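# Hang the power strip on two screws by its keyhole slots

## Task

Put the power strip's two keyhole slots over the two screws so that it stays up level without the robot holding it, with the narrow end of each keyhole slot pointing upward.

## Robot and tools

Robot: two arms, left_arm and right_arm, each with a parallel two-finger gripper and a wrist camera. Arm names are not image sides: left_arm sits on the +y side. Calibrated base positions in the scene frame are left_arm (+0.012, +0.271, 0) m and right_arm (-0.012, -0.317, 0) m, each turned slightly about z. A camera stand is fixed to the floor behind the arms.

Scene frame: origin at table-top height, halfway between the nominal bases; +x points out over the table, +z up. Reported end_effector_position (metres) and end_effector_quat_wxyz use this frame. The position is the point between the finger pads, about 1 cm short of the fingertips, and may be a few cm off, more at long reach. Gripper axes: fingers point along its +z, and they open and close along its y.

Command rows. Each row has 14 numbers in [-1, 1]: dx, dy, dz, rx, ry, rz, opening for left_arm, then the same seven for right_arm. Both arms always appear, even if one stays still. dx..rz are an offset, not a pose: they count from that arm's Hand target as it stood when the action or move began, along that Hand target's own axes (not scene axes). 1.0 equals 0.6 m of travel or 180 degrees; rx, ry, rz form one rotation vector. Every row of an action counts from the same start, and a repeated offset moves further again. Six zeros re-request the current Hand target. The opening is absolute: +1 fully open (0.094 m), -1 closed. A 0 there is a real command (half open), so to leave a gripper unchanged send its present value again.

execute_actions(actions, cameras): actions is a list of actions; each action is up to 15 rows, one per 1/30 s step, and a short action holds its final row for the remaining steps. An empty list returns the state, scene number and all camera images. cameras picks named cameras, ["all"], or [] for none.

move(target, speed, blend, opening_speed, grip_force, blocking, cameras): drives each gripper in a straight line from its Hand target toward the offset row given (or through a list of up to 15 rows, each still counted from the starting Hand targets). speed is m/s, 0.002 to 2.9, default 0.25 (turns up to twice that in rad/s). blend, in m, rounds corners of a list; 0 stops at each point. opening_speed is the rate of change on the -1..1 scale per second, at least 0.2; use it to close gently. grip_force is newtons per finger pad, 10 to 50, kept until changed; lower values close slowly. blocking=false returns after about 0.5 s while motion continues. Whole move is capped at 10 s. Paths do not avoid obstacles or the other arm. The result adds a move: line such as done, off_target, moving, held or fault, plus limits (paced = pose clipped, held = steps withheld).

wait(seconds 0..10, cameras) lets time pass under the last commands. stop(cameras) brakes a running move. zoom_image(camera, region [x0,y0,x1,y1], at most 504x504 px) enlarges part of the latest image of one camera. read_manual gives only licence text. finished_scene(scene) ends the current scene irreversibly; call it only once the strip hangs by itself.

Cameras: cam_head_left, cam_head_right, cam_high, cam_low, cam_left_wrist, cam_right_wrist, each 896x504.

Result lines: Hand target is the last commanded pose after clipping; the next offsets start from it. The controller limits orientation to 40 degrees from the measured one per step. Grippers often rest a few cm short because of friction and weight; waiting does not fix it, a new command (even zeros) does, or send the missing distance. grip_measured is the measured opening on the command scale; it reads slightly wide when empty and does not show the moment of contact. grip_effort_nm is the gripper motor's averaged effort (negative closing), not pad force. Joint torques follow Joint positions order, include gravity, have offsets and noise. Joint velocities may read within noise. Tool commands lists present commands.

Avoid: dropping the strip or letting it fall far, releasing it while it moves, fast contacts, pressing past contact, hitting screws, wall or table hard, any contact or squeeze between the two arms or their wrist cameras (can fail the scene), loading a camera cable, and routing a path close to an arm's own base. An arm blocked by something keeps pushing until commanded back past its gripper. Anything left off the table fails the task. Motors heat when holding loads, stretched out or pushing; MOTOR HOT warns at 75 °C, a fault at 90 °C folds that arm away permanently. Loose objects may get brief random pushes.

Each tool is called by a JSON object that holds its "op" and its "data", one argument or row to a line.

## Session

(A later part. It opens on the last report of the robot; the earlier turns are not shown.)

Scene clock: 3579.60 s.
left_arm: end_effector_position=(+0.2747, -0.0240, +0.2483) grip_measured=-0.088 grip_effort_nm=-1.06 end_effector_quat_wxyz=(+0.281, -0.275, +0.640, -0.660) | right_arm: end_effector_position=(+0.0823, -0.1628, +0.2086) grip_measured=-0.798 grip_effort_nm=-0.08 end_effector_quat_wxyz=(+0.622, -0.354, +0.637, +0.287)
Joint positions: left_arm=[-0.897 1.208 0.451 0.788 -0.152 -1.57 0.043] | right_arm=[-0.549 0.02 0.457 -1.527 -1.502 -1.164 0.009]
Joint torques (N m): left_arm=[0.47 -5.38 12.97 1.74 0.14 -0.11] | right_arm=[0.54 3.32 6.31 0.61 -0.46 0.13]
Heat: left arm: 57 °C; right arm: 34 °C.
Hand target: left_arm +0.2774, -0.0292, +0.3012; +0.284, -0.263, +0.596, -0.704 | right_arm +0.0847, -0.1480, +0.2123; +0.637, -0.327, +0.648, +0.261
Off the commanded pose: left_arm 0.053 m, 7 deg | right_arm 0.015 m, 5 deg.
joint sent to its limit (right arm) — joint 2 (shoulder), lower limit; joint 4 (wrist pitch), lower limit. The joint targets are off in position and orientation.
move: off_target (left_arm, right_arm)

{"op": "move", "data": {
  "target": [
    [0.0,-0.003,0,0,0,0,-0.16,0,0,0,0,0,0,-0.8]
  ],
  "speed": 0.05
}}

{"op": "move", "data": {
  "target": [
    [0.0,-0.003,0,0,0,0,-0.16,0,0,0,0,0,0,-0.8]
  ],
  "speed": 0.05
}}

{"op": "move", "data": {
  "target": [
    [0.0,-0.003,0,0,0,0,-0.16,0,0,0,0,0,0,-0.8]
  ],
  "speed": 0.05
}}

{"op": "move", "data": {
  "target": [
    [0.0,-0.003,0,0,0,0,-0.16,0,0,0,0,0,0,-0.8]
  ],
  "speed": 0.05
}}

{"op": "move", "data": {
  "target": [
    [0.0,-0.003,0,0,0,0,-0.16,0,0,0,0,0,0,-0.8]
  ],
  "speed": 0.05,
  "cameras": ["cam_right_wrist"]
}}

{"op": "zoom_image", "data": {
  "camera": "cam_right_wrist",
  "region": [480, 0, 660, 160]
}}

Scene clock: 3588.87 s.
left_arm: end_effector_position=(+0.2747, -0.0240, +0.2496) grip_measured=-0.088 grip_effort_nm=-1.05 end_effector_quat_wxyz=(+0.281, -0.275, +0.640, -0.660) | right_arm: end_effector_position=(+0.0823, -0.1628, +0.2086) grip_measured=-0.798 grip_effort_nm=-0.08 end_effector_quat_wxyz=(+0.622, -0.354, +0.637, +0.287)
Joint positions: left_arm=[-0.897 1.204 0.455 0.778 -0.152 -1.57 0.043] | right_arm=[-0.549 0.02 0.457 -1.527 -1.502 -1.164 0.009]
Joint torques (N m): left_arm=[0.54 -5.49 13.03 1.75 0.15 -0.13] | right_arm=[0.64 3.23 6.38 0.61 -0.47 0.1]
Heat: left arm: 56 °C; right arm: 34 °C.
Hand target: left_arm +0.2772, -0.0290, +0.3029; +0.284, -0.263, +0.596, -0.704 | right_arm +0.0847, -0.1480, +0.2123; +0.637, -0.327, +0.648, +0.261
Off the commanded pose: left_arm 0.054 m, 7 deg | right_arm 0.015 m, 5 deg.
joint sent to its limit (right arm) — joint 2 (shoulder), lower limit; joint 4 (wrist pitch), lower limit. The joint targets are off in position and orientation.
move: off_target (left_arm, right_arm)

Scene clock: 3589.87 s.
left_arm: end_effector_position=(+0.2752, -0.0247, +0.2546) grip_measured=-0.088 grip_effort_nm=-1.05 end_effector_quat_wxyz=(+0.281, -0.274, +0.637, -0.663) | right_arm: end_effector_position=(+0.0823, -0.1628, +0.2086) grip_measured=-0.798 grip_effort_nm=-0.08 end_effector_quat_wxyz=(+0.622, -0.354, +0.637, +0.287)
Joint positions: left_arm=[-0.897 1.201 0.466 0.773 -0.152 -1.57 0.043] | right_arm=[-0.549 0.02 0.457 -1.527 -1.502 -1.164 0.009]
Joint torques (N m): left_arm=[0.5 -5.45 12.83 1.7 0.15 -0.13] | right_arm=[0.73 3.34 6.27 0.59 -0.47 0.12]
Heat: left arm: 56 °C; right arm: 34 °C.
Hand target: left_arm +0.2770, -0.0288, +0.3048; +0.284, -0.263, +0.596, -0.704 | right_arm +0.0847, -0.1480, +0.2123; +0.637, -0.327, +0.648, +0.261
Off the commanded pose: left_arm 0.050 m, 7 deg | right_arm 0.015 m, 5 deg.
joint sent to its limit (right arm) — joint 2 (shoulder), lower limit; joint 4 (wrist pitch), lower limit. The joint targets are off in position and orientation.
move: off_target (left_arm, right_arm)

Scene clock: 3590.87 s.
left_arm: end_effector_position=(+0.2751, -0.0245, +0.2547) grip_measured=-0.088 grip_effort_nm=-1.05 end_effector_quat_wxyz=(+0.281, -0.275, +0.639, -0.662) | right_arm: end_effector_position=(+0.0823, -0.1628, +0.2086) grip_measured=-0.798 grip_effort_nm=-0.09 end_effector_quat_wxyz=(+0.622, -0.354, +0.637, +0.287)
Joint positions: left_arm=[-0.897 1.196 0.469 0.76 -0.152 -1.57 0.043] | right_arm=[-0.549 0.02 0.457 -1.527 -1.502 -1.164 0.009]
Joint torques (N m): left_arm=[0.64 -5.49 12.75 1.73 0.13 -0.13] | right_arm=[0.57 3.23 6.42 0.61 -0.44 0.13]
Heat: left arm: 56 °C; right arm: 34 °C.
Hand target: left_arm +0.2769, -0.0285, +0.3065; +0.284, -0.263, +0.596, -0.704 | right_arm +0.0847, -0.1480, +0.2123; +0.637, -0.327, +0.648, +0.261
Off the commanded pose: left_arm 0.052 m, 7 deg | right_arm 0.015 m, 5 deg.
joint sent to its limit (right arm) — joint 2 (shoulder), lower limit; joint 4 (wrist pitch), lower limit. The joint targets are off in position and orientation.
move: off_target (left_arm, right_arm)

Scene clock: 3591.87 s.
left_arm: end_effector_position=(+0.2750, -0.0246, +0.2556) grip_measured=-0.088 grip_effort_nm=-1.05 end_effector_quat_wxyz=(+0.280, -0.275, +0.640, -0.661) | right_arm: end_effector_position=(+0.0823, -0.1628, +0.2086) grip_measured=-0.798 grip_effort_nm=-0.08 end_effector_quat_wxyz=(+0.622, -0.354, +0.637, +0.287)
Joint positions: left_arm=[-0.897 1.191 0.474 0.748 -0.151 -1.57 0.043] | right_arm=[-0.549 0.02 0.457 -1.527 -1.502 -1.164 0.009]
Joint torques (N m): left_arm=[0.59 -5.52 12.88 1.77 0.15 -0.13] | right_arm=[0.61 3.28 6.3 0.62 -0.49 0.14]
Heat: left arm: 56 °C; right arm: 34 °C.
Hand target: left_arm +0.2767, -0.0283, +0.3083; +0.284, -0.263, +0.596, -0.704 | right_arm +0.0847, -0.1480, +0.2123; +0.637, -0.327, +0.648, +0.261
Off the commanded pose: left_arm 0.053 m, 7 deg | right_arm 0.015 m, 5 deg.
joint sent to its limit (right arm) — joint 2 (shoulder), lower limit; joint 4 (wrist pitch), lower limit. The joint targets are off in position and orientation.
move: off_target (left_arm, right_arm)

Scene clock: 3592.87 s.
left_arm: end_effector_position=(+0.2749, -0.0246, +0.2564) grip_measured=-0.088 grip_effort_nm=-1.05 end_effector_quat_wxyz=(+0.280, -0.275, +0.641, -0.660) | right_arm: end_effector_position=(+0.0823, -0.1628, +0.2086) grip_measured=-0.798 grip_effort_nm=-0.08 end_effector_quat_wxyz=(+0.622, -0.354, +0.637, +0.287)
Joint positions: left_arm=[-0.897 1.187 0.478 0.736 -0.151 -1.572 0.043] | right_arm=[-0.549 0.02 0.457 -1.527 -1.502 -1.164 0.009]
Joint torques (N m): left_arm=[0.64 -5.65 12.94 1.78 0.13 -0.12] | right_arm=[0.58 3.1 6.37 0.6 -0.5 0.14]
Heat: left arm: 56 °C; right arm: 34 °C.
Hand target: left_arm +0.2766, -0.0281, +0.3101; +0.284, -0.263, +0.596, -0.704 | right_arm +0.0847, -0.1480, +0.2123; +0.637, -0.327, +0.648, +0.261
Off the commanded pose: left_arm 0.054 m, 7 deg | right_arm 0.015 m, 5 deg.
joint sent to its limit (right arm) — joint 2 (shoulder), lower limit; joint 4 (wrist pitch), lower limit. The joint targets are off in position and orientation.
move: off_target (left_arm, right_arm)
Images, in order (width x height): cam_right_wrist 896x504.

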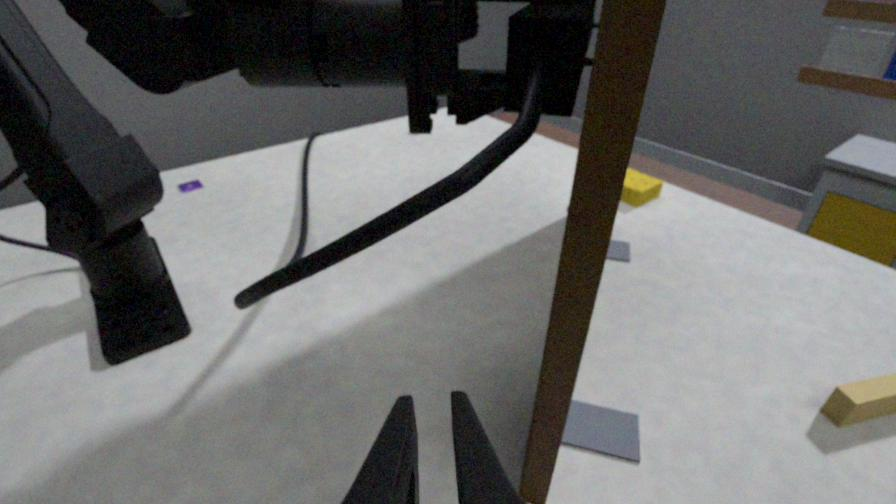

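Scaled by 2.800.

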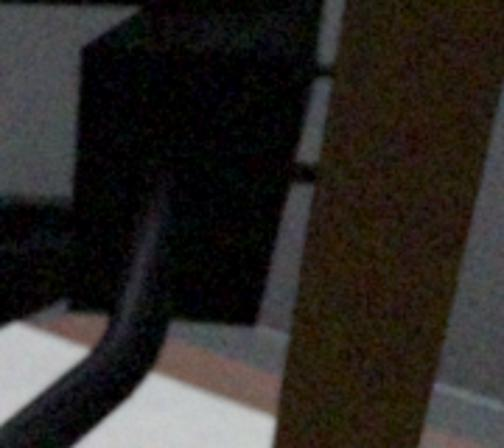

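{"op": "move", "data": {
  "target": [
    [-0.004,0.03,0,0,0,0,-0.16,0,0,0,0,0,0,-0.8]
  ],
  "speed": 0.05
}}

{"op": "move", "data": {
  "target": [
    [-0.002,0.008,-0.001,-0.003,0,0,-0.16,0,0,0,0,0,0,-0.8]
  ],
  "speed": 0.05
}}

{"op": "move", "data": {
  "target": [
    [0.0,0.004,-0.001,-0.003,0,0,-0.16,0,0,0,0,0,0,-0.8]
  ],
  "speed": 0.05
}}

{"op": "move", "data": {
  "target": [
    [0.0,0.004,-0.001,-0.003,0,0,-0.16,0,0,0,0,0,0,-0.8]
  ],
  "speed": 0.05
}}

Scene clock: 3600.57 s.
left_arm: end_effector_position=(+0.2748, -0.0250, +0.2561) grip_measured=-0.088 grip_effort_nm=-1.05 end_effector_quat_wxyz=(+0.278, -0.275, +0.641, -0.660) | right_arm: end_effector_position=(+0.0823, -0.1628, +0.2086) grip_measured=-0.798 grip_effort_nm=-0.08 end_effector_quat_wxyz=(+0.622, -0.354, +0.637, +0.287)
Joint positions: left_arm=[-0.897 1.188 0.478 0.737 -0.149 -1.573 0.043] | right_arm=[-0.549 0.02 0.457 -1.527 -1.502 -1.164 0.009]
Joint torques (N m): left_arm=[0.61 -1.89 9.51 2.75 0.22 -0.11] | right_arm=[0.75 3.23 6.34 0.61 -0.48 0.11]
Heat: left arm: 56 °C; right arm: 34 °C.
Hand target: left_arm +0.2798, -0.0287, +0.2922; +0.284, -0.264, +0.596, -0.704 | right_arm +0.0847, -0.1480, +0.2123; +0.637, -0.327, +0.648, +0.261
Off the commanded pose: left_arm 0.037 m, 7 deg | right_arm 0.015 m, 5 deg.
joint sent to its limit (right arm) — joint 2 (shoulder), lower limit; joint 4 (wrist pitch), lower limit. The joint targets are off in position and orientation.
move: off_target (left_arm, right_arm)

Scene clock: 3601.57 s.
left_arm: end_effector_position=(+0.2749, -0.0252, +0.2559) grip_measured=-0.088 grip_effort_nm=-1.05 end_effector_quat_wxyz=(+0.278, -0.275, +0.641, -0.660) | right_arm: end_effector_position=(+0.0823, -0.1628, +0.2086) grip_measured=-0.798 grip_effort_nm=-0.08 end_effector_quat_wxyz=(+0.622, -0.354, +0.637, +0.287)
Joint positions: left_arm=[-0.897 1.19 0.478 0.738 -0.149 -1.573 0.043] | right_arm=[-0.549 0.02 0.457 -1.527 -1.502 -1.164 0.009]
Joint torques (N m): left_arm=[0.84 -1.52 8.91 2.75 0.29 -0.14] | right_arm=[0.53 3.26 6.35 0.62 -0.47 0.12]
Heat: left arm: 56 °C; right arm: 34 °C.
Hand target: left_arm +0.2806, -0.0280, +0.2874; +0.283, -0.265, +0.599, -0.701 | right_arm +0.0847, -0.1480, +0.2123; +0.637, -0.327, +0.648, +0.261
Off the commanded pose: left_arm 0.032 m, 7 deg | right_arm 0.015 m, 5 deg.
joint sent to its limit (right arm) — joint 2 (shoulder), lower limit; joint 4 (wrist pitch), lower limit. The joint targets are off in position and orientation.
move: off_target (left_arm, right_arm)

Scene clock: 3602.57 s.
left_arm: end_effector_position=(+0.2749, -0.0252, +0.2559) grip_measured=-0.088 grip_effort_nm=-1.05 end_effector_quat_wxyz=(+0.278, -0.275, +0.641, -0.660) | right_arm: end_effector_position=(+0.0823, -0.1628, +0.2086) grip_measured=-0.798 grip_effort_nm=-0.09 end_effector_quat_wxyz=(+0.622, -0.354, +0.637, +0.287)
Joint positions: left_arm=[-0.897 1.19 0.478 0.738 -0.149 -1.573 0.043] | right_arm=[-0.549 0.02 0.457 -1.527 -1.502 -1.164 0.009]
Joint torques (N m): left_arm=[0.87 -1.52 8.77 2.68 0.26 -0.16] | right_arm=[0.64 3.3 6.3 0.61 -0.47 0.14]
Heat: left arm: 56 °C; right arm: 34 °C.
Hand target: left_arm +0.2804, -0.0279, +0.2849; +0.282, -0.266, +0.602, -0.698 | right_arm +0.0847, -0.1480, +0.2123; +0.637, -0.327, +0.648, +0.261
Off the commanded pose: left_arm 0.030 m, 6 deg | right_arm 0.015 m, 5 deg.
joint sent to its limit (right arm) — joint 2 (shoulder), lower limit; joint 4 (wrist pitch), lower limit. The joint targets are off in position and orientation.
move: off_target (left_arm, right_arm)

Scene clock: 3603.57 s.
left_arm: end_effector_position=(+0.2749, -0.0252, +0.2559) grip_measured=-0.088 grip_effort_nm=-1.05 end_effector_quat_wxyz=(+0.278, -0.275, +0.641, -0.660) | right_arm: end_effector_position=(+0.0823, -0.1628, +0.2086) grip_measured=-0.798 grip_effort_nm=-0.08 end_effector_quat_wxyz=(+0.622, -0.354, +0.637, +0.287)
Joint positions: left_arm=[-0.897 1.19 0.478 0.738 -0.149 -1.573 0.043] | right_arm=[-0.549 0.02 0.457 -1.527 -1.502 -1.164 0.009]
Joint torques (N m): left_arm=[0.8 -1.68 8.73 2.56 0.28 -0.19] | right_arm=[0.61 3.23 6.37 0.61 -0.51 0.11]
Heat: left arm: 55 °C; right arm: 34 °C.
Hand target: left_arm +0.2802, -0.0278, +0.2825; +0.280, -0.267, +0.605, -0.695 | right_arm +0.0847, -0.1480, +0.2123; +0.637, -0.327, +0.648, +0.261
Off the commanded pose: left_arm 0.027 m, 6 deg | right_arm 0.015 m, 5 deg.
joint sent to its limit (right arm) — joint 2 (shoulder), lower limit; joint 4 (wrist pitch), lower limit. The joint targets are off in position and orientation.
move: off_target (left_arm, right_arm)

{"op": "move", "data": {
  "target": [
    [-0.005,0.002,0,0.0,0,0,-0.16,0,0,0,0,0,0,-0.8]
  ],
  "speed": 0.05
}}

{"op": "move", "data": {
  "target": [
    [-0.004,0.004,0,0.0,0,0,-0.16,0,0,0,0,0,0,-0.8]
  ],
  "speed": 0.05
}}

{"op": "move", "data": {
  "target": [
    [0,0.004,0,0.0,0,0,-0.16,0,0,0,0,0,0,-0.8]
  ],
  "speed": 0.05
}}

{"op": "move", "data": {
  "target": [
    [0,0.004,0,0.0,0,0,-0.16,0,0,0,0,0,0,-0.8]
  ],
  "speed": 0.05
}}

Scene clock: 3609.00 s.
left_arm: end_effector_position=(+0.2750, -0.0249, +0.2551) grip_measured=-0.088 grip_effort_nm=-1.05 end_effector_quat_wxyz=(+0.277, -0.273, +0.642, -0.661) | right_arm: end_effector_position=(+0.0823, -0.1628, +0.2086) grip_measured=-0.798 grip_effort_nm=-0.09 end_effector_quat_wxyz=(+0.622, -0.354, +0.637, +0.287)
Joint positions: left_arm=[-0.891 1.19 0.475 0.741 -0.136 -1.573 0.043] | right_arm=[-0.549 0.02 0.457 -1.527 -1.502 -1.164 0.009]
Joint torques (N m): left_arm=[1.42 -1.48 8.51 2.6 0.28 -0.18] | right_arm=[0.62 3.33 6.42 0.6 -0.48 0.12]
Heat: left arm: 55 °C; right arm: 34 °C.
Hand target: left_arm +0.2823, -0.0258, +0.2812; +0.280, -0.267, +0.605, -0.695 | right_arm +0.0847, -0.1480, +0.2123; +0.637, -0.327, +0.648, +0.261
Off the commanded pose: left_arm 0.027 m, 6 deg | right_arm 0.015 m, 5 deg.
joint sent to its limit (right arm) — joint 2 (shoulder), lower limit; joint 4 (wrist pitch), lower limit. The joint targets are off in position and orientation.
move: off_target (left_arm, right_arm)

Scene clock: 3610.07 s.
left_arm: end_effector_position=(+0.2750, -0.0249, +0.2551) grip_measured=-0.088 grip_effort_nm=-1.05 end_effector_quat_wxyz=(+0.275, -0.270, +0.639, -0.665) | right_arm: end_effector_position=(+0.0823, -0.1628, +0.2086) grip_measured=-0.798 grip_effort_nm=-0.08 end_effector_quat_wxyz=(+0.622, -0.354, +0.637, +0.287)
Joint positions: left_arm=[-0.885 1.196 0.468 0.765 -0.123 -1.574 0.043] | right_arm=[-0.549 0.02 0.457 -1.527 -1.502 -1.164 0.009]
Joint torques (N m): left_arm=[1.73 -1.39 8.55 2.5 0.26 -0.18] | right_arm=[0.75 3.21 6.34 0.61 -0.47 0.15]
Heat: left arm: 55 °C; right arm: 34 °C.
Hand target: left_arm +0.2842, -0.0243, +0.2787; +0.280, -0.267, +0.605, -0.695 | right_arm +0.0847, -0.1480, +0.2123; +0.637, -0.327, +0.648, +0.261
Off the commanded pose: left_arm 0.025 m, 5 deg | right_arm 0.015 m, 5 deg.
joint sent to its limit (right arm) — joint 2 (shoulder), lower limit; joint 4 (wrist pitch), lower limit. The joint targets are off in position and orientation.
move: off_target (left_arm, right_arm)

Scene clock: 3611.07 s.
left_arm: end_effector_position=(+0.2748, -0.0247, +0.2551) grip_measured=-0.088 grip_effort_nm=-1.05 end_effector_quat_wxyz=(+0.276, -0.269, +0.636, -0.669) | right_arm: end_effector_position=(+0.0823, -0.1628, +0.2086) grip_measured=-0.798 grip_effort_nm=-0.08 end_effector_quat_wxyz=(+0.622, -0.354, +0.637, +0.287)
Joint positions: left_arm=[-0.885 1.202 0.46 0.789 -0.123 -1.574 0.043] | right_arm=[-0.549 0.02 0.457 -1.527 -1.502 -1.164 0.009]
Joint torques (N m): left_arm=[1.61 -1.21 8.7 2.41 0.23 -0.17] | right_arm=[0.7 3.29 6.27 0.6 -0.47 0.11]
Heat: left arm: 55 °C; right arm: 34 °C.
Hand target: left_arm +0.2843, -0.0246, +0.2763; +0.280, -0.267, +0.606, -0.695 | right_arm +0.0847, -0.1480, +0.2123; +0.637, -0.327, +0.648, +0.261
Off the commanded pose: left_arm 0.023 m, 5 deg | right_arm 0.015 m, 5 deg.
joint sent to its limit (right arm) — joint 2 (shoulder), lower limit; joint 4 (wrist pitch), lower limit. The joint targets are off in position and orientation.
move: off_target (left_arm, right_arm)

Scene clock: 3612.07 s.
left_arm: end_effector_position=(+0.2748, -0.0248, +0.2554) grip_measured=-0.088 grip_effort_nm=-1.05 end_effector_quat_wxyz=(+0.276, -0.268, +0.632, -0.672) | right_arm: end_effector_position=(+0.0823, -0.1628, +0.2086) grip_measured=-0.798 grip_effort_nm=-0.08 end_effector_quat_wxyz=(+0.622, -0.354, +0.637, +0.287)
Joint positions: left_arm=[-0.885 1.21 0.454 0.813 -0.123 -1.575 0.043] | right_arm=[-0.549 0.02 0.457 -1.527 -1.502 -1.164 0.009]
Joint torques (N m): left_arm=[1.62 -1.09 8.77 2.27 0.24 -0.19] | right_arm=[0.54 3.23 6.26 0.64 -0.47 0.11]
Heat: left arm: 55 °C; right arm: 34 °C.
Hand target: left_arm +0.2845, -0.0249, +0.2739; +0.280, -0.267, +0.605, -0.695 | right_arm +0.0847, -0.1480, +0.2123; +0.637, -0.327, +0.648, +0.261
Off the commanded pose: left_arm 0.021 m, 4 deg | right_arm 0.015 m, 5 deg.
joint sent to its limit (right arm) — joint 2 (shoulder), lower limit; joint 4 (wrist pitch), lower limit. The joint targets are off in position and orientation.
move: off_target (left_arm, right_arm)

{"op": "wait", "data": {
  "seconds": 0.1,
  "cameras": ["cam_right_wrist"]
}}

{"op": "zoom_image", "data": {
  "camera": "cam_right_wrist",
  "region": [480, 0, 660, 160]
}}

{"op": "zoom_image", "data": {
  "camera": "cam_right_wrist",
  "region": [570, 0, 620, 80]
}}

Scene clock: 3617.70 s.
left_arm: end_effector_position=(+0.2748, -0.0248, +0.2554) grip_measured=-0.088 grip_effort_nm=-1.05 end_effector_quat_wxyz=(+0.276, -0.268, +0.632, -0.672) | right_arm: end_effector_position=(+0.0823, -0.1628, +0.2086) grip_measured=-0.798 grip_effort_nm=-0.08 end_effector_quat_wxyz=(+0.622, -0.354, +0.637, +0.287)
Joint positions: left_arm=[-0.885 1.21 0.454 0.813 -0.123 -1.575 0.043] | right_arm=[-0.549 0.02 0.457 -1.527 -1.502 -1.164 0.009]
Joint torques (N m): left_arm=[1.73 -1.07 8.8 2.31 0.26 -0.17] | right_arm=[0.68 3.33 6.38 0.59 -0.48 0.13]
Heat: left arm: 55 °C; right arm: 34 °C.
Hand target: left_arm +0.2845, -0.0249, +0.2739; +0.280, -0.267, +0.605, -0.695 | right_arm +0.0847, -0.1480, +0.2123; +0.637, -0.327, +0.648, +0.261
Tool commands: left_gripper/opening=-0.16 right_gripper/opening=-0.8
Off the commanded pose: left_arm 0.021 m, 4 deg | right_arm 0.015 m, 5 deg.
wait: 0.10 s; at rest from the start
Images, in order (width x height): cam_right_wrist 896x504.

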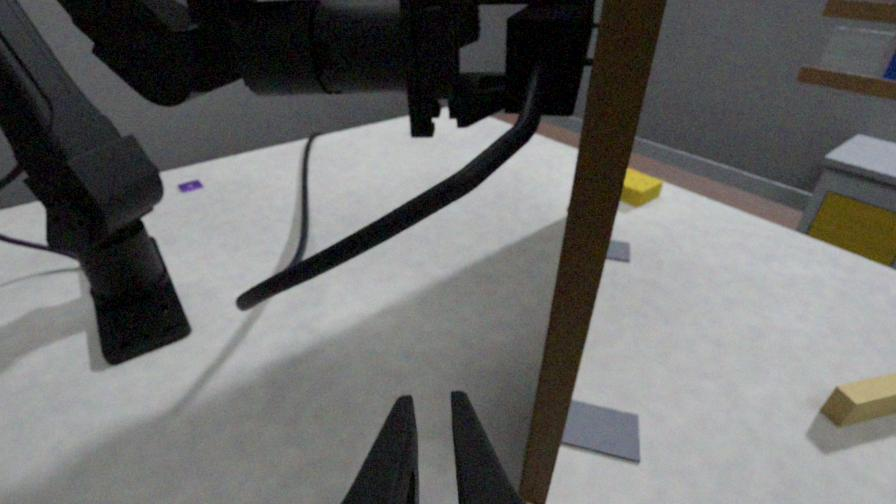

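Scaled by 2.800.

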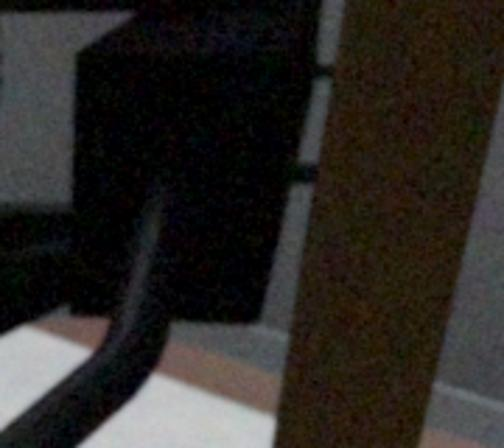

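Scaled by 6.300.

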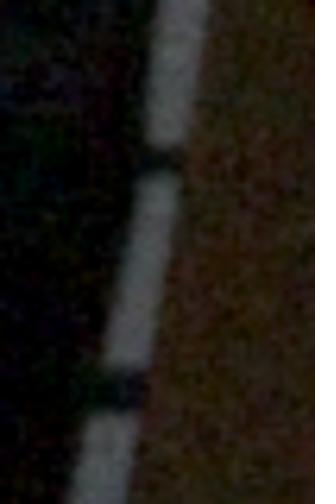

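{"op": "move", "data": {
  "target": [
    [0.0,0.0,-0.012,0.0,0,0,-0.16,0,0,0,0,0,0,-0.8],
    [0.0,0.008,-0.012,0.0,0,0,-0.16,0,0,0,0,0,0,-0.8]
  ],
  "speed": 0.05
}}

{"op": "move", "data": {
  "target": [
    [0.0,-0.03,0.01,0,0,0,-0.16,0,0,0,0,0,0,-0.8]
  ],
  "speed": 0.05,
  "cameras": ["cam_right_wrist"]
}}

{"op": "zoom_image", "data": {
  "camera": "cam_right_wrist",
  "region": [480, 0, 660, 160]
}}

Scene clock: 3632.43 s.
left_arm: end_effector_position=(+0.2752, -0.0242, +0.2527) grip_measured=-0.088 grip_effort_nm=-1.05 end_effector_quat_wxyz=(+0.276, -0.268, +0.632, -0.673) | right_arm: end_effector_position=(+0.0823, -0.1628, +0.2086) grip_measured=-0.798 grip_effort_nm=-0.08 end_effector_quat_wxyz=(+0.622, -0.354, +0.637, +0.287)
Joint positions: left_arm=[-0.882 1.217 0.445 0.831 -0.119 -1.575 0.043] | right_arm=[-0.549 0.02 0.457 -1.527 -1.502 -1.164 0.009]
Joint torques (N m): left_arm=[1.14 -2.54 6.83 2.34 0.15 -0.16] | right_arm=[0.58 3.3 6.34 0.6 -0.51 0.13]
Heat: left arm: 55 °C; right arm: 34 °C.
Hand target: left_arm +0.2797, -0.0204, +0.2683; +0.280, -0.267, +0.605, -0.695 | right_arm +0.0847, -0.1480, +0.2123; +0.637, -0.327, +0.648, +0.261
Off the commanded pose: left_arm 0.017 m, 4 deg | right_arm 0.015 m, 5 deg.
joint sent to its limit (right arm) — joint 2 (shoulder), lower limit; joint 4 (wrist pitch), lower limit. The joint targets are off in position and orientation.
move: off_target (left_arm, right_arm)

Scene clock: 3633.43 s.
left_arm: end_effector_position=(+0.2752, -0.0242, +0.2527) grip_measured=-0.088 grip_effort_nm=-1.05 end_effector_quat_wxyz=(+0.276, -0.267, +0.632, -0.673) | right_arm: end_effector_position=(+0.0823, -0.1628, +0.2086) grip_measured=-0.798 grip_effort_nm=-0.08 end_effector_quat_wxyz=(+0.622, -0.354, +0.637, +0.287)
Joint positions: left_arm=[-0.88 1.217 0.445 0.831 -0.116 -1.575 0.043] | right_arm=[-0.549 0.02 0.457 -1.527 -1.502 -1.164 0.009]
Joint torques (N m): left_arm=[1.36 -5.16 11.67 1.35 0.16 -0.17] | right_arm=[0.64 3.23 6.27 0.64 -0.5 0.13]
Heat: left arm: 55 °C; right arm: 34 °C.
Hand target: left_arm +0.2827, -0.0226, +0.2869; +0.280, -0.267, +0.605, -0.695 | right_arm +0.0847, -0.1480, +0.2123; +0.637, -0.327, +0.648, +0.261
Off the commanded pose: left_arm 0.035 m, 4 deg | right_arm 0.015 m, 5 deg.
joint sent to its limit (right arm) — joint 2 (shoulder), lower limit; joint 4 (wrist pitch), lower limit. The joint targets are off in position and orientation.
move: off_target (left_arm, right_arm)
Images, in order (width x height): cam_right_wrist 896x504.

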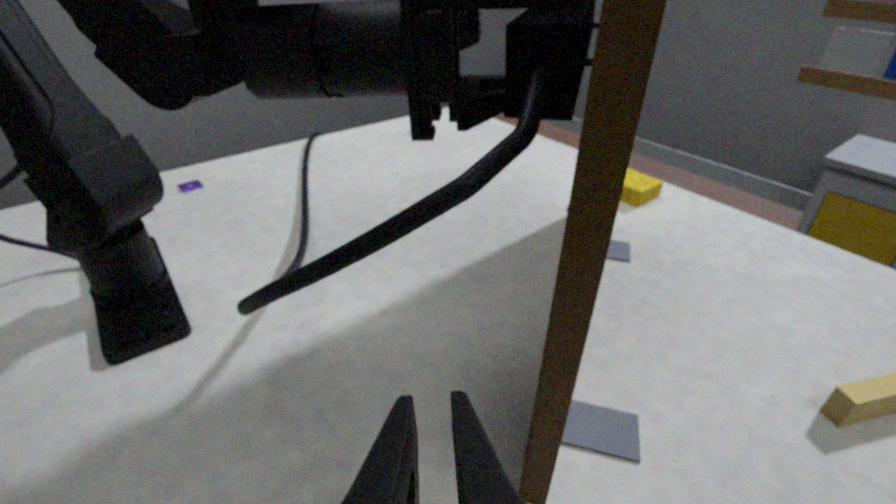

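Scaled by 2.800.

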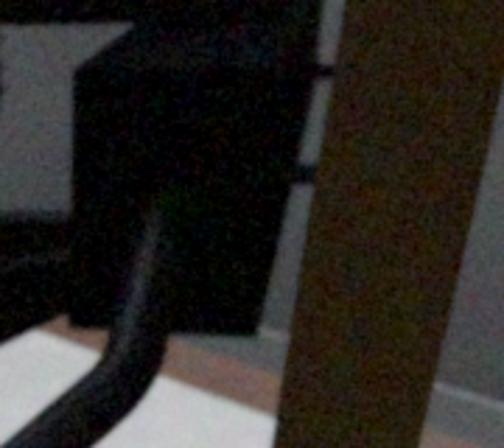

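{"op": "move", "data": {
  "target": [
    [0.0,-0.012,0.0,0,0,0,-0.16,0,0,0,0,0,0,-0.8]
  ],
  "speed": 0.05
}}

{"op": "move", "data": {
  "target": [
    [0.0,-0.006,0.0,0,0,0,-0.16,0,0,0,0,0,0,-0.8]
  ],
  "speed": 0.05
}}

{"op": "move", "data": {
  "target": [
    [0.0,-0.003,0.0,0,0,0,-0.16,0,0,0,0,0,0,-0.8]
  ],
  "speed": 0.05
}}

{"op": "move", "data": {
  "target": [
    [0.0,-0.003,0.0,0,0,0,-0.16,0,0,0,0,0,0,-0.8]
  ],
  "speed": 0.05
}}

{"op": "move", "data": {
  "target": [
    [0.0,-0.003,0.0,0,0,0,-0.16,0,0,0,0,0,0,-0.8]
  ],
  "speed": 0.05
}}

Scene clock: 3642.77 s.
left_arm: end_effector_position=(+0.2754, -0.0234, +0.2543) grip_measured=-0.088 grip_effort_nm=-1.05 end_effector_quat_wxyz=(+0.274, -0.269, +0.638, -0.667) | right_arm: end_effector_position=(+0.0823, -0.1628, +0.2086) grip_measured=-0.798 grip_effort_nm=-0.08 end_effector_quat_wxyz=(+0.622, -0.354, +0.637, +0.287)
Joint positions: left_arm=[-0.877 1.196 0.46 0.776 -0.113 -1.575 0.043] | right_arm=[-0.549 0.02 0.457 -1.527 -1.502 -1.164 0.009]
Joint torques (N m): left_arm=[1.11 -5.31 11.96 1.5 0.15 -0.17] | right_arm=[0.55 3.22 6.31 0.63 -0.47 0.11]
Heat: left arm: 55 °C; right arm: 34 °C.
Hand target: left_arm +0.2823, -0.0218, +0.2941; +0.280, -0.267, +0.605, -0.695 | right_arm +0.0847, -0.1480, +0.2123; +0.637, -0.327, +0.648, +0.261
Off the commanded pose: left_arm 0.040 m, 5 deg | right_arm 0.015 m, 5 deg.
joint sent to its limit (right arm) — joint 2 (shoulder), lower limit; joint 4 (wrist pitch), lower limit. The joint targets are off in position and orientation.
move: off_target (left_arm, right_arm)

Scene clock: 3643.77 s.
left_arm: end_effector_position=(+0.2760, -0.0224, +0.2541) grip_measured=-0.088 grip_effort_nm=-1.05 end_effector_quat_wxyz=(+0.274, -0.271, +0.642, -0.663) | right_arm: end_effector_position=(+0.0823, -0.1628, +0.2086) grip_measured=-0.798 grip_effort_nm=-0.08 end_effector_quat_wxyz=(+0.622, -0.354, +0.637, +0.287)
Joint positions: left_arm=[-0.874 1.187 0.466 0.75 -0.112 -1.575 0.043] | right_arm=[-0.549 0.02 0.457 -1.527 -1.502 -1.164 0.009]
Joint torques (N m): left_arm=[1.03 -5.31 12.21 1.59 0.14 -0.19] | right_arm=[0.44 3.37 6.31 0.59 -0.47 0.1]
Heat: left arm: 55 °C; right arm: 34 °C.
Hand target: left_arm +0.2820, -0.0214, +0.2976; +0.280, -0.267, +0.605, -0.695 | right_arm +0.0847, -0.1480, +0.2123; +0.637, -0.327, +0.648, +0.261
Off the commanded pose: left_arm 0.044 m, 6 deg | right_arm 0.015 m, 5 deg.
joint sent to its limit (right arm) — joint 2 (shoulder), lower limit; joint 4 (wrist pitch), lower limit. The joint targets are off in position and orientation.
move: off_target (left_arm, right_arm)

Scene clock: 3644.77 s.
left_arm: end_effector_position=(+0.2760, -0.0224, +0.2548) grip_measured=-0.088 grip_effort_nm=-1.05 end_effector_quat_wxyz=(+0.273, -0.271, +0.643, -0.662) | right_arm: end_effector_position=(+0.0823, -0.1628, +0.2086) grip_measured=-0.798 grip_effort_nm=-0.09 end_effector_quat_wxyz=(+0.622, -0.354, +0.637, +0.287)
Joint positions: left_arm=[-0.874 1.182 0.471 0.737 -0.112 -1.576 0.043] | right_arm=[-0.549 0.02 0.457 -1.527 -1.502 -1.164 0.009]
Joint torques (N m): left_arm=[1.02 -5.41 12.21 1.62 0.13 -0.17] | right_arm=[0.65 3.29 6.39 0.59 -0.49 0.11]
Heat: left arm: 55 °C; right arm: 34 °C.
Hand target: left_arm +0.2819, -0.0212, +0.2994; +0.280, -0.268, +0.605, -0.695 | right_arm +0.0847, -0.1480, +0.2123; +0.637, -0.327, +0.648, +0.261
Off the commanded pose: left_arm 0.045 m, 6 deg | right_arm 0.015 m, 5 deg.
joint sent to its limit (right arm) — joint 2 (shoulder), lower limit; joint 4 (wrist pitch), lower limit. The joint targets are off in position and orientation.
move: off_target (left_arm, right_arm)

Scene clock: 3645.77 s.
left_arm: end_effector_position=(+0.2760, -0.0225, +0.2549) grip_measured=-0.088 grip_effort_nm=-1.05 end_effector_quat_wxyz=(+0.273, -0.272, +0.645, -0.660) | right_arm: end_effector_position=(+0.0823, -0.1628, +0.2086) grip_measured=-0.798 grip_effort_nm=-0.09 end_effector_quat_wxyz=(+0.622, -0.354, +0.637, +0.287)
Joint positions: left_arm=[-0.874 1.179 0.475 0.724 -0.112 -1.576 0.043] | right_arm=[-0.549 0.02 0.457 -1.527 -1.502 -1.164 0.009]
Joint torques (N m): left_arm=[1.07 -5.5 12.27 1.65 0.14 -0.15] | right_arm=[0.55 3.37 6.43 0.58 -0.48 0.11]
Heat: left arm: 55 °C; right arm: 34 °C.
Hand target: left_arm +0.2818, -0.0210, +0.3012; +0.280, -0.267, +0.605, -0.695 | right_arm +0.0847, -0.1480, +0.2123; +0.637, -0.327, +0.648, +0.261
Off the commanded pose: left_arm 0.047 m, 6 deg | right_arm 0.015 m, 5 deg.
joint sent to its limit (right arm) — joint 2 (shoulder), lower limit; joint 4 (wrist pitch), lower limit. The joint targets are off in position and orientation.
move: off_target (left_arm, right_arm)

Scene clock: 3646.77 s.
left_arm: end_effector_position=(+0.2763, -0.0220, +0.2549) grip_measured=-0.088 grip_effort_nm=-1.05 end_effector_quat_wxyz=(+0.272, -0.273, +0.646, -0.658) | right_arm: end_effector_position=(+0.0823, -0.1628, +0.2086) grip_measured=-0.798 grip_effort_nm=-0.08 end_effector_quat_wxyz=(+0.622, -0.354, +0.637, +0.287)
Joint positions: left_arm=[-0.873 1.174 0.478 0.711 -0.112 -1.577 0.043] | right_arm=[-0.549 0.02 0.457 -1.527 -1.502 -1.164 0.009]
Joint torques (N m): left_arm=[1.01 -5.49 12.36 1.69 0.11 -0.16] | right_arm=[0.54 3.19 6.28 0.61 -0.49 0.15]
Heat: left arm: 55 °C; right arm: 34 °C.
Hand target: left_arm +0.2817, -0.0208, +0.3029; +0.280, -0.267, +0.606, -0.695 | right_arm +0.0847, -0.1480, +0.2123; +0.637, -0.327, +0.648, +0.261
Off the commanded pose: left_arm 0.048 m, 6 deg | right_arm 0.015 m, 5 deg.
joint sent to its limit (right arm) — joint 2 (shoulder), lower limit; joint 4 (wrist pitch), lower limit. The joint targets are off in position and orientation.
move: off_target (left_arm, right_arm)

{"op": "wait", "data": {
  "seconds": 0.1,
  "cameras": ["cam_right_wrist"]
}}

{"op": "zoom_image", "data": {
  "camera": "cam_right_wrist",
  "region": [575, 0, 615, 50]
}}

{"op": "zoom_image", "data": {
  "camera": "cam_right_wrist",
  "region": [555, 50, 605, 125]
}}

Scene clock: 3661.77 s.
left_arm: end_effector_position=(+0.2763, -0.0220, +0.2549) grip_measured=-0.088 grip_effort_nm=-1.05 end_effector_quat_wxyz=(+0.272, -0.273, +0.646, -0.658) | right_arm: end_effector_position=(+0.0823, -0.1628, +0.2086) grip_measured=-0.798 grip_effort_nm=-0.08 end_effector_quat_wxyz=(+0.622, -0.354, +0.637, +0.287)
Joint positions: left_arm=[-0.873 1.174 0.478 0.711 -0.112 -1.577 0.043] | right_arm=[-0.549 0.02 0.457 -1.527 -1.502 -1.164 0.009]
Joint torques (N m): left_arm=[0.92 -5.52 12.38 1.69 0.13 -0.15] | right_arm=[0.55 3.28 6.31 0.63 -0.49 0.14]
Heat: left arm: 55 °C; right arm: 34 °C.
Hand target: left_arm +0.2817, -0.0208, +0.3029; +0.280, -0.267, +0.606, -0.695 | right_arm +0.0847, -0.1480, +0.2123; +0.637, -0.327, +0.648, +0.261
Tool commands: left_gripper/opening=-0.16 right_gripper/opening=-0.8
Off the commanded pose: left_arm 0.048 m, 6 deg | right_arm 0.015 m, 5 deg.
wait: 0.10 s; at rest from the start
Images, in order (width x height): cam_right_wrist 896x504.

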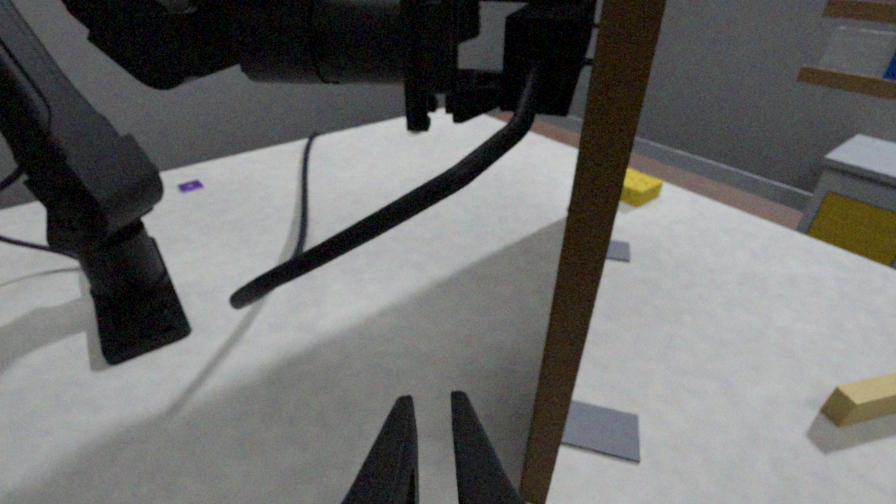

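Scaled by 10.080.

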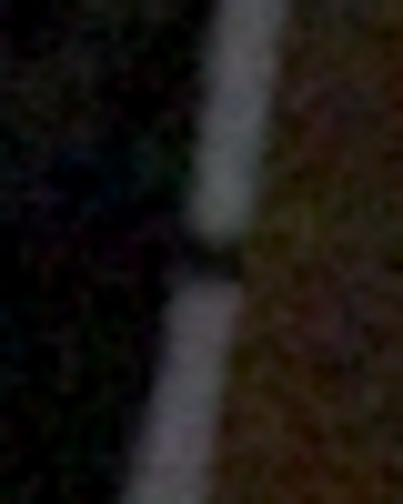

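Scaled by 6.720.

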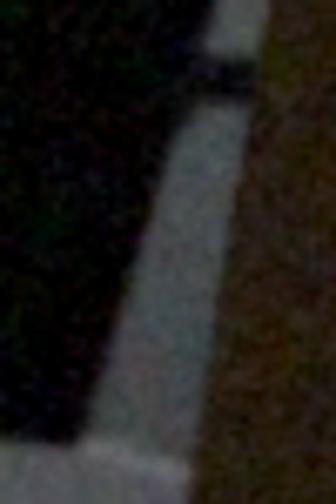

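{"op": "move", "data": {
  "target": [
    [0.0,0.0,-0.025,0.0,0,0,-0.16,0,0,0,0,0,0,-0.8],
    [0.0,0.06,-0.025,0.0,0,0,-0.16,0,0,0,0,0,0,-0.8],
    [0.0,0.045,-0.004,0.0,0,0,-0.16,0,0,0,0,0,0,-0.8]
  ],
  "speed": 0.06,
  "blend": [0.002,0.002,0]
}}

{"op": "move", "data": {
  "target": [
    [0.0,-0.015,0.002,0.0,0,0,-0.16,0,0,0,0,0,0,-0.8]
  ],
  "speed": 0.03,
  "cameras": ["cam_right_wrist"]
}}

{"op": "zoom_image", "data": {
  "camera": "cam_right_wrist",
  "region": [480, 0, 660, 160]
}}

Scene clock: 3680.53 s.
left_arm: end_effector_position=(+0.2760, -0.0153, +0.2233) grip_measured=-0.088 grip_effort_nm=-1.05 end_effector_quat_wxyz=(+0.269, -0.283, +0.664, -0.638) | right_arm: end_effector_position=(+0.0823, -0.1628, +0.2086) grip_measured=-0.798 grip_effort_nm=-0.09 end_effector_quat_wxyz=(+0.622, -0.354, +0.637, +0.287)
Joint positions: left_arm=[-0.862 1.199 0.412 0.746 -0.11 -1.579 0.043] | right_arm=[-0.549 0.02 0.457 -1.527 -1.502 -1.164 0.009]
Joint torques (N m): left_arm=[0.61 -3.17 10.76 2.8 0.09 -0.11] | right_arm=[0.65 3.22 6.32 0.57 -0.47 0.11]
Heat: left arm: 54 °C; right arm: 34 °C.
Hand target: left_arm +0.2817, -0.0221, +0.2758; +0.280, -0.267, +0.606, -0.695 | right_arm +0.0847, -0.1480, +0.2123; +0.637, -0.327, +0.648, +0.261
Off the commanded pose: left_arm 0.053 m, 10 deg | right_arm 0.015 m, 5 deg.
joint sent to its limit (right arm) — joint 2 (shoulder), lower limit; joint 4 (wrist pitch), lower limit. The joint targets are off in position and orientation.
move: off_target (left_arm, right_arm)

Scene clock: 3681.63 s.
left_arm: end_effector_position=(+0.2780, -0.0177, +0.2340) grip_measured=-0.088 grip_effort_nm=-1.05 end_effector_quat_wxyz=(+0.271, -0.281, +0.656, -0.646) | right_arm: end_effector_position=(+0.0823, -0.1628, +0.2086) grip_measured=-0.798 grip_effort_nm=-0.08 end_effector_quat_wxyz=(+0.622, -0.354, +0.637, +0.287)
Joint positions: left_arm=[-0.862 1.199 0.435 0.746 -0.11 -1.579 0.043] | right_arm=[-0.549 0.02 0.457 -1.527 -1.502 -1.164 0.009]
Joint torques (N m): left_arm=[0.68 -4.42 11.19 2.33 0.1 -0.15] | right_arm=[0.57 3.3 6.34 0.64 -0.48 0.11]
Heat: left arm: 54 °C; right arm: 34 °C.
Hand target: left_arm +0.2820, -0.0220, +0.2849; +0.280, -0.267, +0.606, -0.695 | right_arm +0.0847, -0.1480, +0.2123; +0.637, -0.327, +0.648, +0.261
Off the commanded pose: left_arm 0.051 m, 8 deg | right_arm 0.015 m, 5 deg.
joint sent to its limit (right arm) — joint 2 (shoulder), lower limit; joint 4 (wrist pitch), lower limit. The joint targets are off in position and orientation.
move: off_target (left_arm, right_arm)
Images, in order (width x height): cam_right_wrist 896x504.

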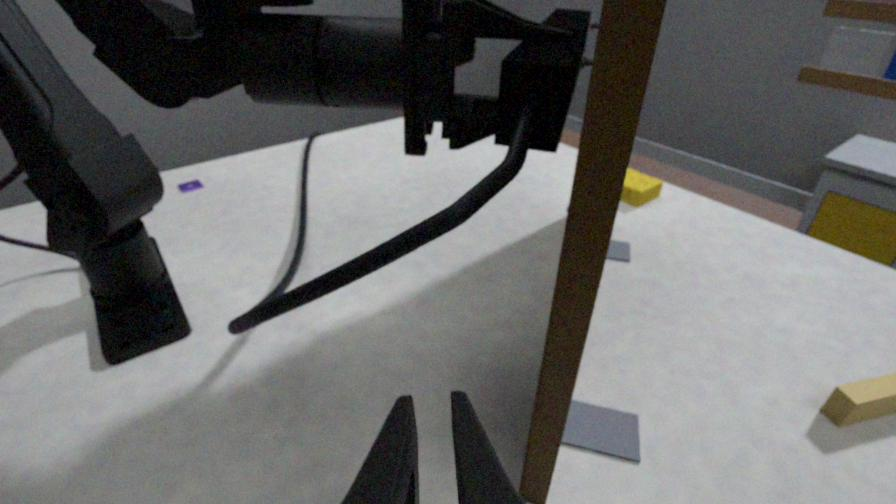

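Scaled by 2.800.

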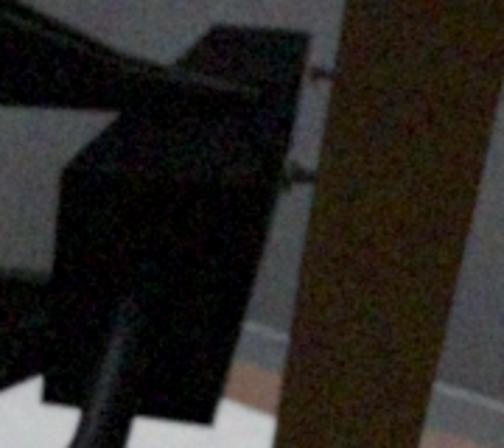

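{"op": "move", "data": {
  "target": [
    [0.0,-0.006,0.008,0.0,0,0,-0.16,0,0,0,0,0,0,-0.8]
  ],
  "speed": 0.03
}}

{"op": "move", "data": {
  "target": [
    [0.0,-0.006,0.004,0.0,0,0,-0.16,0,0,0,0,0,0,-0.8]
  ],
  "speed": 0.03
}}

{"op": "move", "data": {
  "target": [
    [0.0,-0.003,0.0,0.0,0,0,-0.16,0,0,0,0,0,0,-0.8]
  ],
  "speed": 0.03
}}

{"op": "move", "data": {
  "target": [
    [0.0,-0.003,0.0,0.0,0,0,-0.16,0,0,0,0,0,0,-0.8]
  ],
  "speed": 0.03
}}

{"op": "move", "data": {
  "target": [
    [0.0,-0.003,0.0,0.0,0,0,-0.16,0,0,0,0,0,0,-0.8]
  ],
  "speed": 0.03
}}

{"op": "move", "data": {
  "target": [
    [0.0,-0.003,0.0,0.0,0,0,-0.16,0,0,0,0,0,0,-0.8]
  ],
  "speed": 0.03
}}

Scene clock: 3699.80 s.
left_arm: end_effector_position=(+0.2814, -0.0190, +0.2463) grip_measured=-0.088 grip_effort_nm=-1.05 end_effector_quat_wxyz=(+0.275, -0.279, +0.646, -0.654) | right_arm: end_effector_position=(+0.0823, -0.1628, +0.2086) grip_measured=-0.798 grip_effort_nm=-0.08 end_effector_quat_wxyz=(+0.622, -0.354, +0.637, +0.287)
Joint positions: left_arm=[-0.857 1.199 0.462 0.746 -0.11 -1.579 0.043] | right_arm=[-0.549 0.02 0.457 -1.527 -1.502 -1.164 0.009]
Joint torques (N m): left_arm=[0.51 -3.33 11.32 2.2 0.13 -0.13] | right_arm=[0.51 3.26 6.32 0.61 -0.47 0.13]
Heat: left arm: 56 °C; right arm: 34 °C.
Hand target: left_arm +0.2852, -0.0249, +0.2891; +0.280, -0.267, +0.606, -0.695 | right_arm +0.0847, -0.1480, +0.2123; +0.637, -0.327, +0.648, +0.261
Off the commanded pose: left_arm 0.043 m, 7 deg | right_arm 0.015 m, 5 deg.
joint sent to its limit (right arm) — joint 2 (shoulder), lower limit; joint 4 (wrist pitch), lower limit. The joint targets are off in position and orientation.
move: off_target (left_arm, right_arm)

Scene clock: 3700.80 s.
left_arm: end_effector_position=(+0.2815, -0.0192, +0.2470) grip_measured=-0.088 grip_effort_nm=-1.05 end_effector_quat_wxyz=(+0.275, -0.279, +0.646, -0.655) | right_arm: end_effector_position=(+0.0823, -0.1628, +0.2086) grip_measured=-0.798 grip_effort_nm=-0.08 end_effector_quat_wxyz=(+0.622, -0.354, +0.637, +0.287)
Joint positions: left_arm=[-0.857 1.199 0.463 0.746 -0.11 -1.579 0.043] | right_arm=[-0.549 0.02 0.457 -1.527 -1.502 -1.164 0.009]
Joint torques (N m): left_arm=[0.59 -3.6 12.53 2 0.15 -0.11] | right_arm=[0.65 3.22 6.27 0.63 -0.49 0.11]
Heat: left arm: 56 °C; right arm: 34 °C.
Hand target: left_arm +0.2867, -0.0261, +0.2930; +0.280, -0.267, +0.605, -0.695 | right_arm +0.0847, -0.1480, +0.2123; +0.637, -0.327, +0.648, +0.261
Off the commanded pose: left_arm 0.047 m, 7 deg | right_arm 0.015 m, 5 deg.
joint sent to its limit (right arm) — joint 2 (shoulder), lower limit; joint 4 (wrist pitch), lower limit. The joint targets are off in position and orientation.
move: off_target (left_arm, right_arm)

Scene clock: 3701.80 s.
left_arm: end_effector_position=(+0.2814, -0.0192, +0.2470) grip_measured=-0.088 grip_effort_nm=-1.05 end_effector_quat_wxyz=(+0.275, -0.279, +0.646, -0.655) | right_arm: end_effector_position=(+0.0823, -0.1628, +0.2086) grip_measured=-0.798 grip_effort_nm=-0.08 end_effector_quat_wxyz=(+0.622, -0.354, +0.637, +0.287)
Joint positions: left_arm=[-0.857 1.199 0.463 0.746 -0.11 -1.579 0.043] | right_arm=[-0.549 0.02 0.457 -1.527 -1.502 -1.164 0.009]
Joint torques (N m): left_arm=[0.57 -4.05 12.86 1.89 0.14 -0.12] | right_arm=[0.62 3.3 6.42 0.64 -0.48 0.13]
Heat: left arm: 56 °C; right arm: 34 °C.
Hand target: left_arm +0.2865, -0.0259, +0.2947; +0.280, -0.267, +0.605, -0.695 | right_arm +0.0847, -0.1480, +0.2123; +0.637, -0.327, +0.648, +0.261
Off the commanded pose: left_arm 0.049 m, 7 deg | right_arm 0.015 m, 5 deg.
joint sent to its limit (right arm) — joint 2 (shoulder), lower limit; joint 4 (wrist pitch), lower limit. The joint targets are off in position and orientation.
move: off_target (left_arm, right_arm)

Scene clock: 3702.80 s.
left_arm: end_effector_position=(+0.2814, -0.0192, +0.2468) grip_measured=-0.088 grip_effort_nm=-1.05 end_effector_quat_wxyz=(+0.275, -0.279, +0.646, -0.655) | right_arm: end_effector_position=(+0.0823, -0.1628, +0.2086) grip_measured=-0.798 grip_effort_nm=-0.09 end_effector_quat_wxyz=(+0.622, -0.354, +0.637, +0.287)
Joint positions: left_arm=[-0.857 1.199 0.463 0.745 -0.11 -1.579 0.043] | right_arm=[-0.549 0.02 0.457 -1.527 -1.502 -1.164 0.009]
Joint torques (N m): left_arm=[0.58 -4.45 13.29 1.81 0.13 -0.13] | right_arm=[0.57 3.23 6.39 0.6 -0.48 0.12]
Heat: left arm: 56 °C; right arm: 34 °C.
Hand target: left_arm +0.2864, -0.0257, +0.2965; +0.280, -0.267, +0.605, -0.695 | right_arm +0.0847, -0.1480, +0.2123; +0.637, -0.327, +0.648, +0.261
Off the commanded pose: left_arm 0.050 m, 7 deg | right_arm 0.015 m, 5 deg.
joint sent to its limit (right arm) — joint 2 (shoulder), lower limit; joint 4 (wrist pitch), lower limit. The joint targets are off in position and orientation.
move: off_target (left_arm, right_arm)

Scene clock: 3703.80 s.
left_arm: end_effector_position=(+0.2810, -0.0196, +0.2462) grip_measured=-0.088 grip_effort_nm=-1.05 end_effector_quat_wxyz=(+0.274, -0.279, +0.647, -0.654) | right_arm: end_effector_position=(+0.0823, -0.1628, +0.2086) grip_measured=-0.798 grip_effort_nm=-0.08 end_effector_quat_wxyz=(+0.622, -0.354, +0.637, +0.287)
Joint positions: left_arm=[-0.859 1.199 0.463 0.742 -0.11 -1.579 0.043] | right_arm=[-0.549 0.02 0.457 -1.527 -1.502 -1.164 0.009]
Joint torques (N m): left_arm=[0.59 -4.79 13.5 1.72 0.15 -0.11] | right_arm=[0.65 3.26 6.3 0.63 -0.48 0.14]
Heat: left arm: 56 °C; right arm: 34 °C.
Hand target: left_arm +0.2863, -0.0255, +0.2983; +0.280, -0.268, +0.605, -0.695 | right_arm +0.0847, -0.1480, +0.2123; +0.637, -0.327, +0.648, +0.261
Off the commanded pose: left_arm 0.053 m, 7 deg | right_arm 0.015 m, 5 deg.
joint sent to its limit (right arm) — joint 2 (shoulder), lower limit; joint 4 (wrist pitch), lower limit. The joint targets are off in position and orientation.
move: off_target (left_arm, right_arm)

Scene clock: 3704.80 s.
left_arm: end_effector_position=(+0.2815, -0.0194, +0.2465) grip_measured=-0.088 grip_effort_nm=-1.05 end_effector_quat_wxyz=(+0.274, -0.280, +0.649, -0.652) | right_arm: end_effector_position=(+0.0823, -0.1628, +0.2086) grip_measured=-0.798 grip_effort_nm=-0.08 end_effector_quat_wxyz=(+0.622, -0.354, +0.637, +0.287)
Joint positions: left_arm=[-0.857 1.196 0.468 0.73 -0.109 -1.579 0.043] | right_arm=[-0.549 0.02 0.457 -1.527 -1.502 -1.164 0.009]
Joint torques (N m): left_arm=[0.57 -5.05 13.55 1.75 0.15 -0.12] | right_arm=[0.61 3.29 6.31 0.63 -0.49 0.12]
Heat: left arm: 56 °C; right arm: 34 °C.
Hand target: left_arm +0.2862, -0.0253, +0.3001; +0.280, -0.267, +0.605, -0.695 | right_arm +0.0847, -0.1480, +0.2123; +0.637, -0.327, +0.648, +0.261
Off the commanded pose: left_arm 0.054 m, 7 deg | right_arm 0.015 m, 5 deg.
joint sent to its limit (right arm) — joint 2 (shoulder), lower limit; joint 4 (wrist pitch), lower limit. The joint targets are off in position and orientation.
move: off_target (left_arm, right_arm)


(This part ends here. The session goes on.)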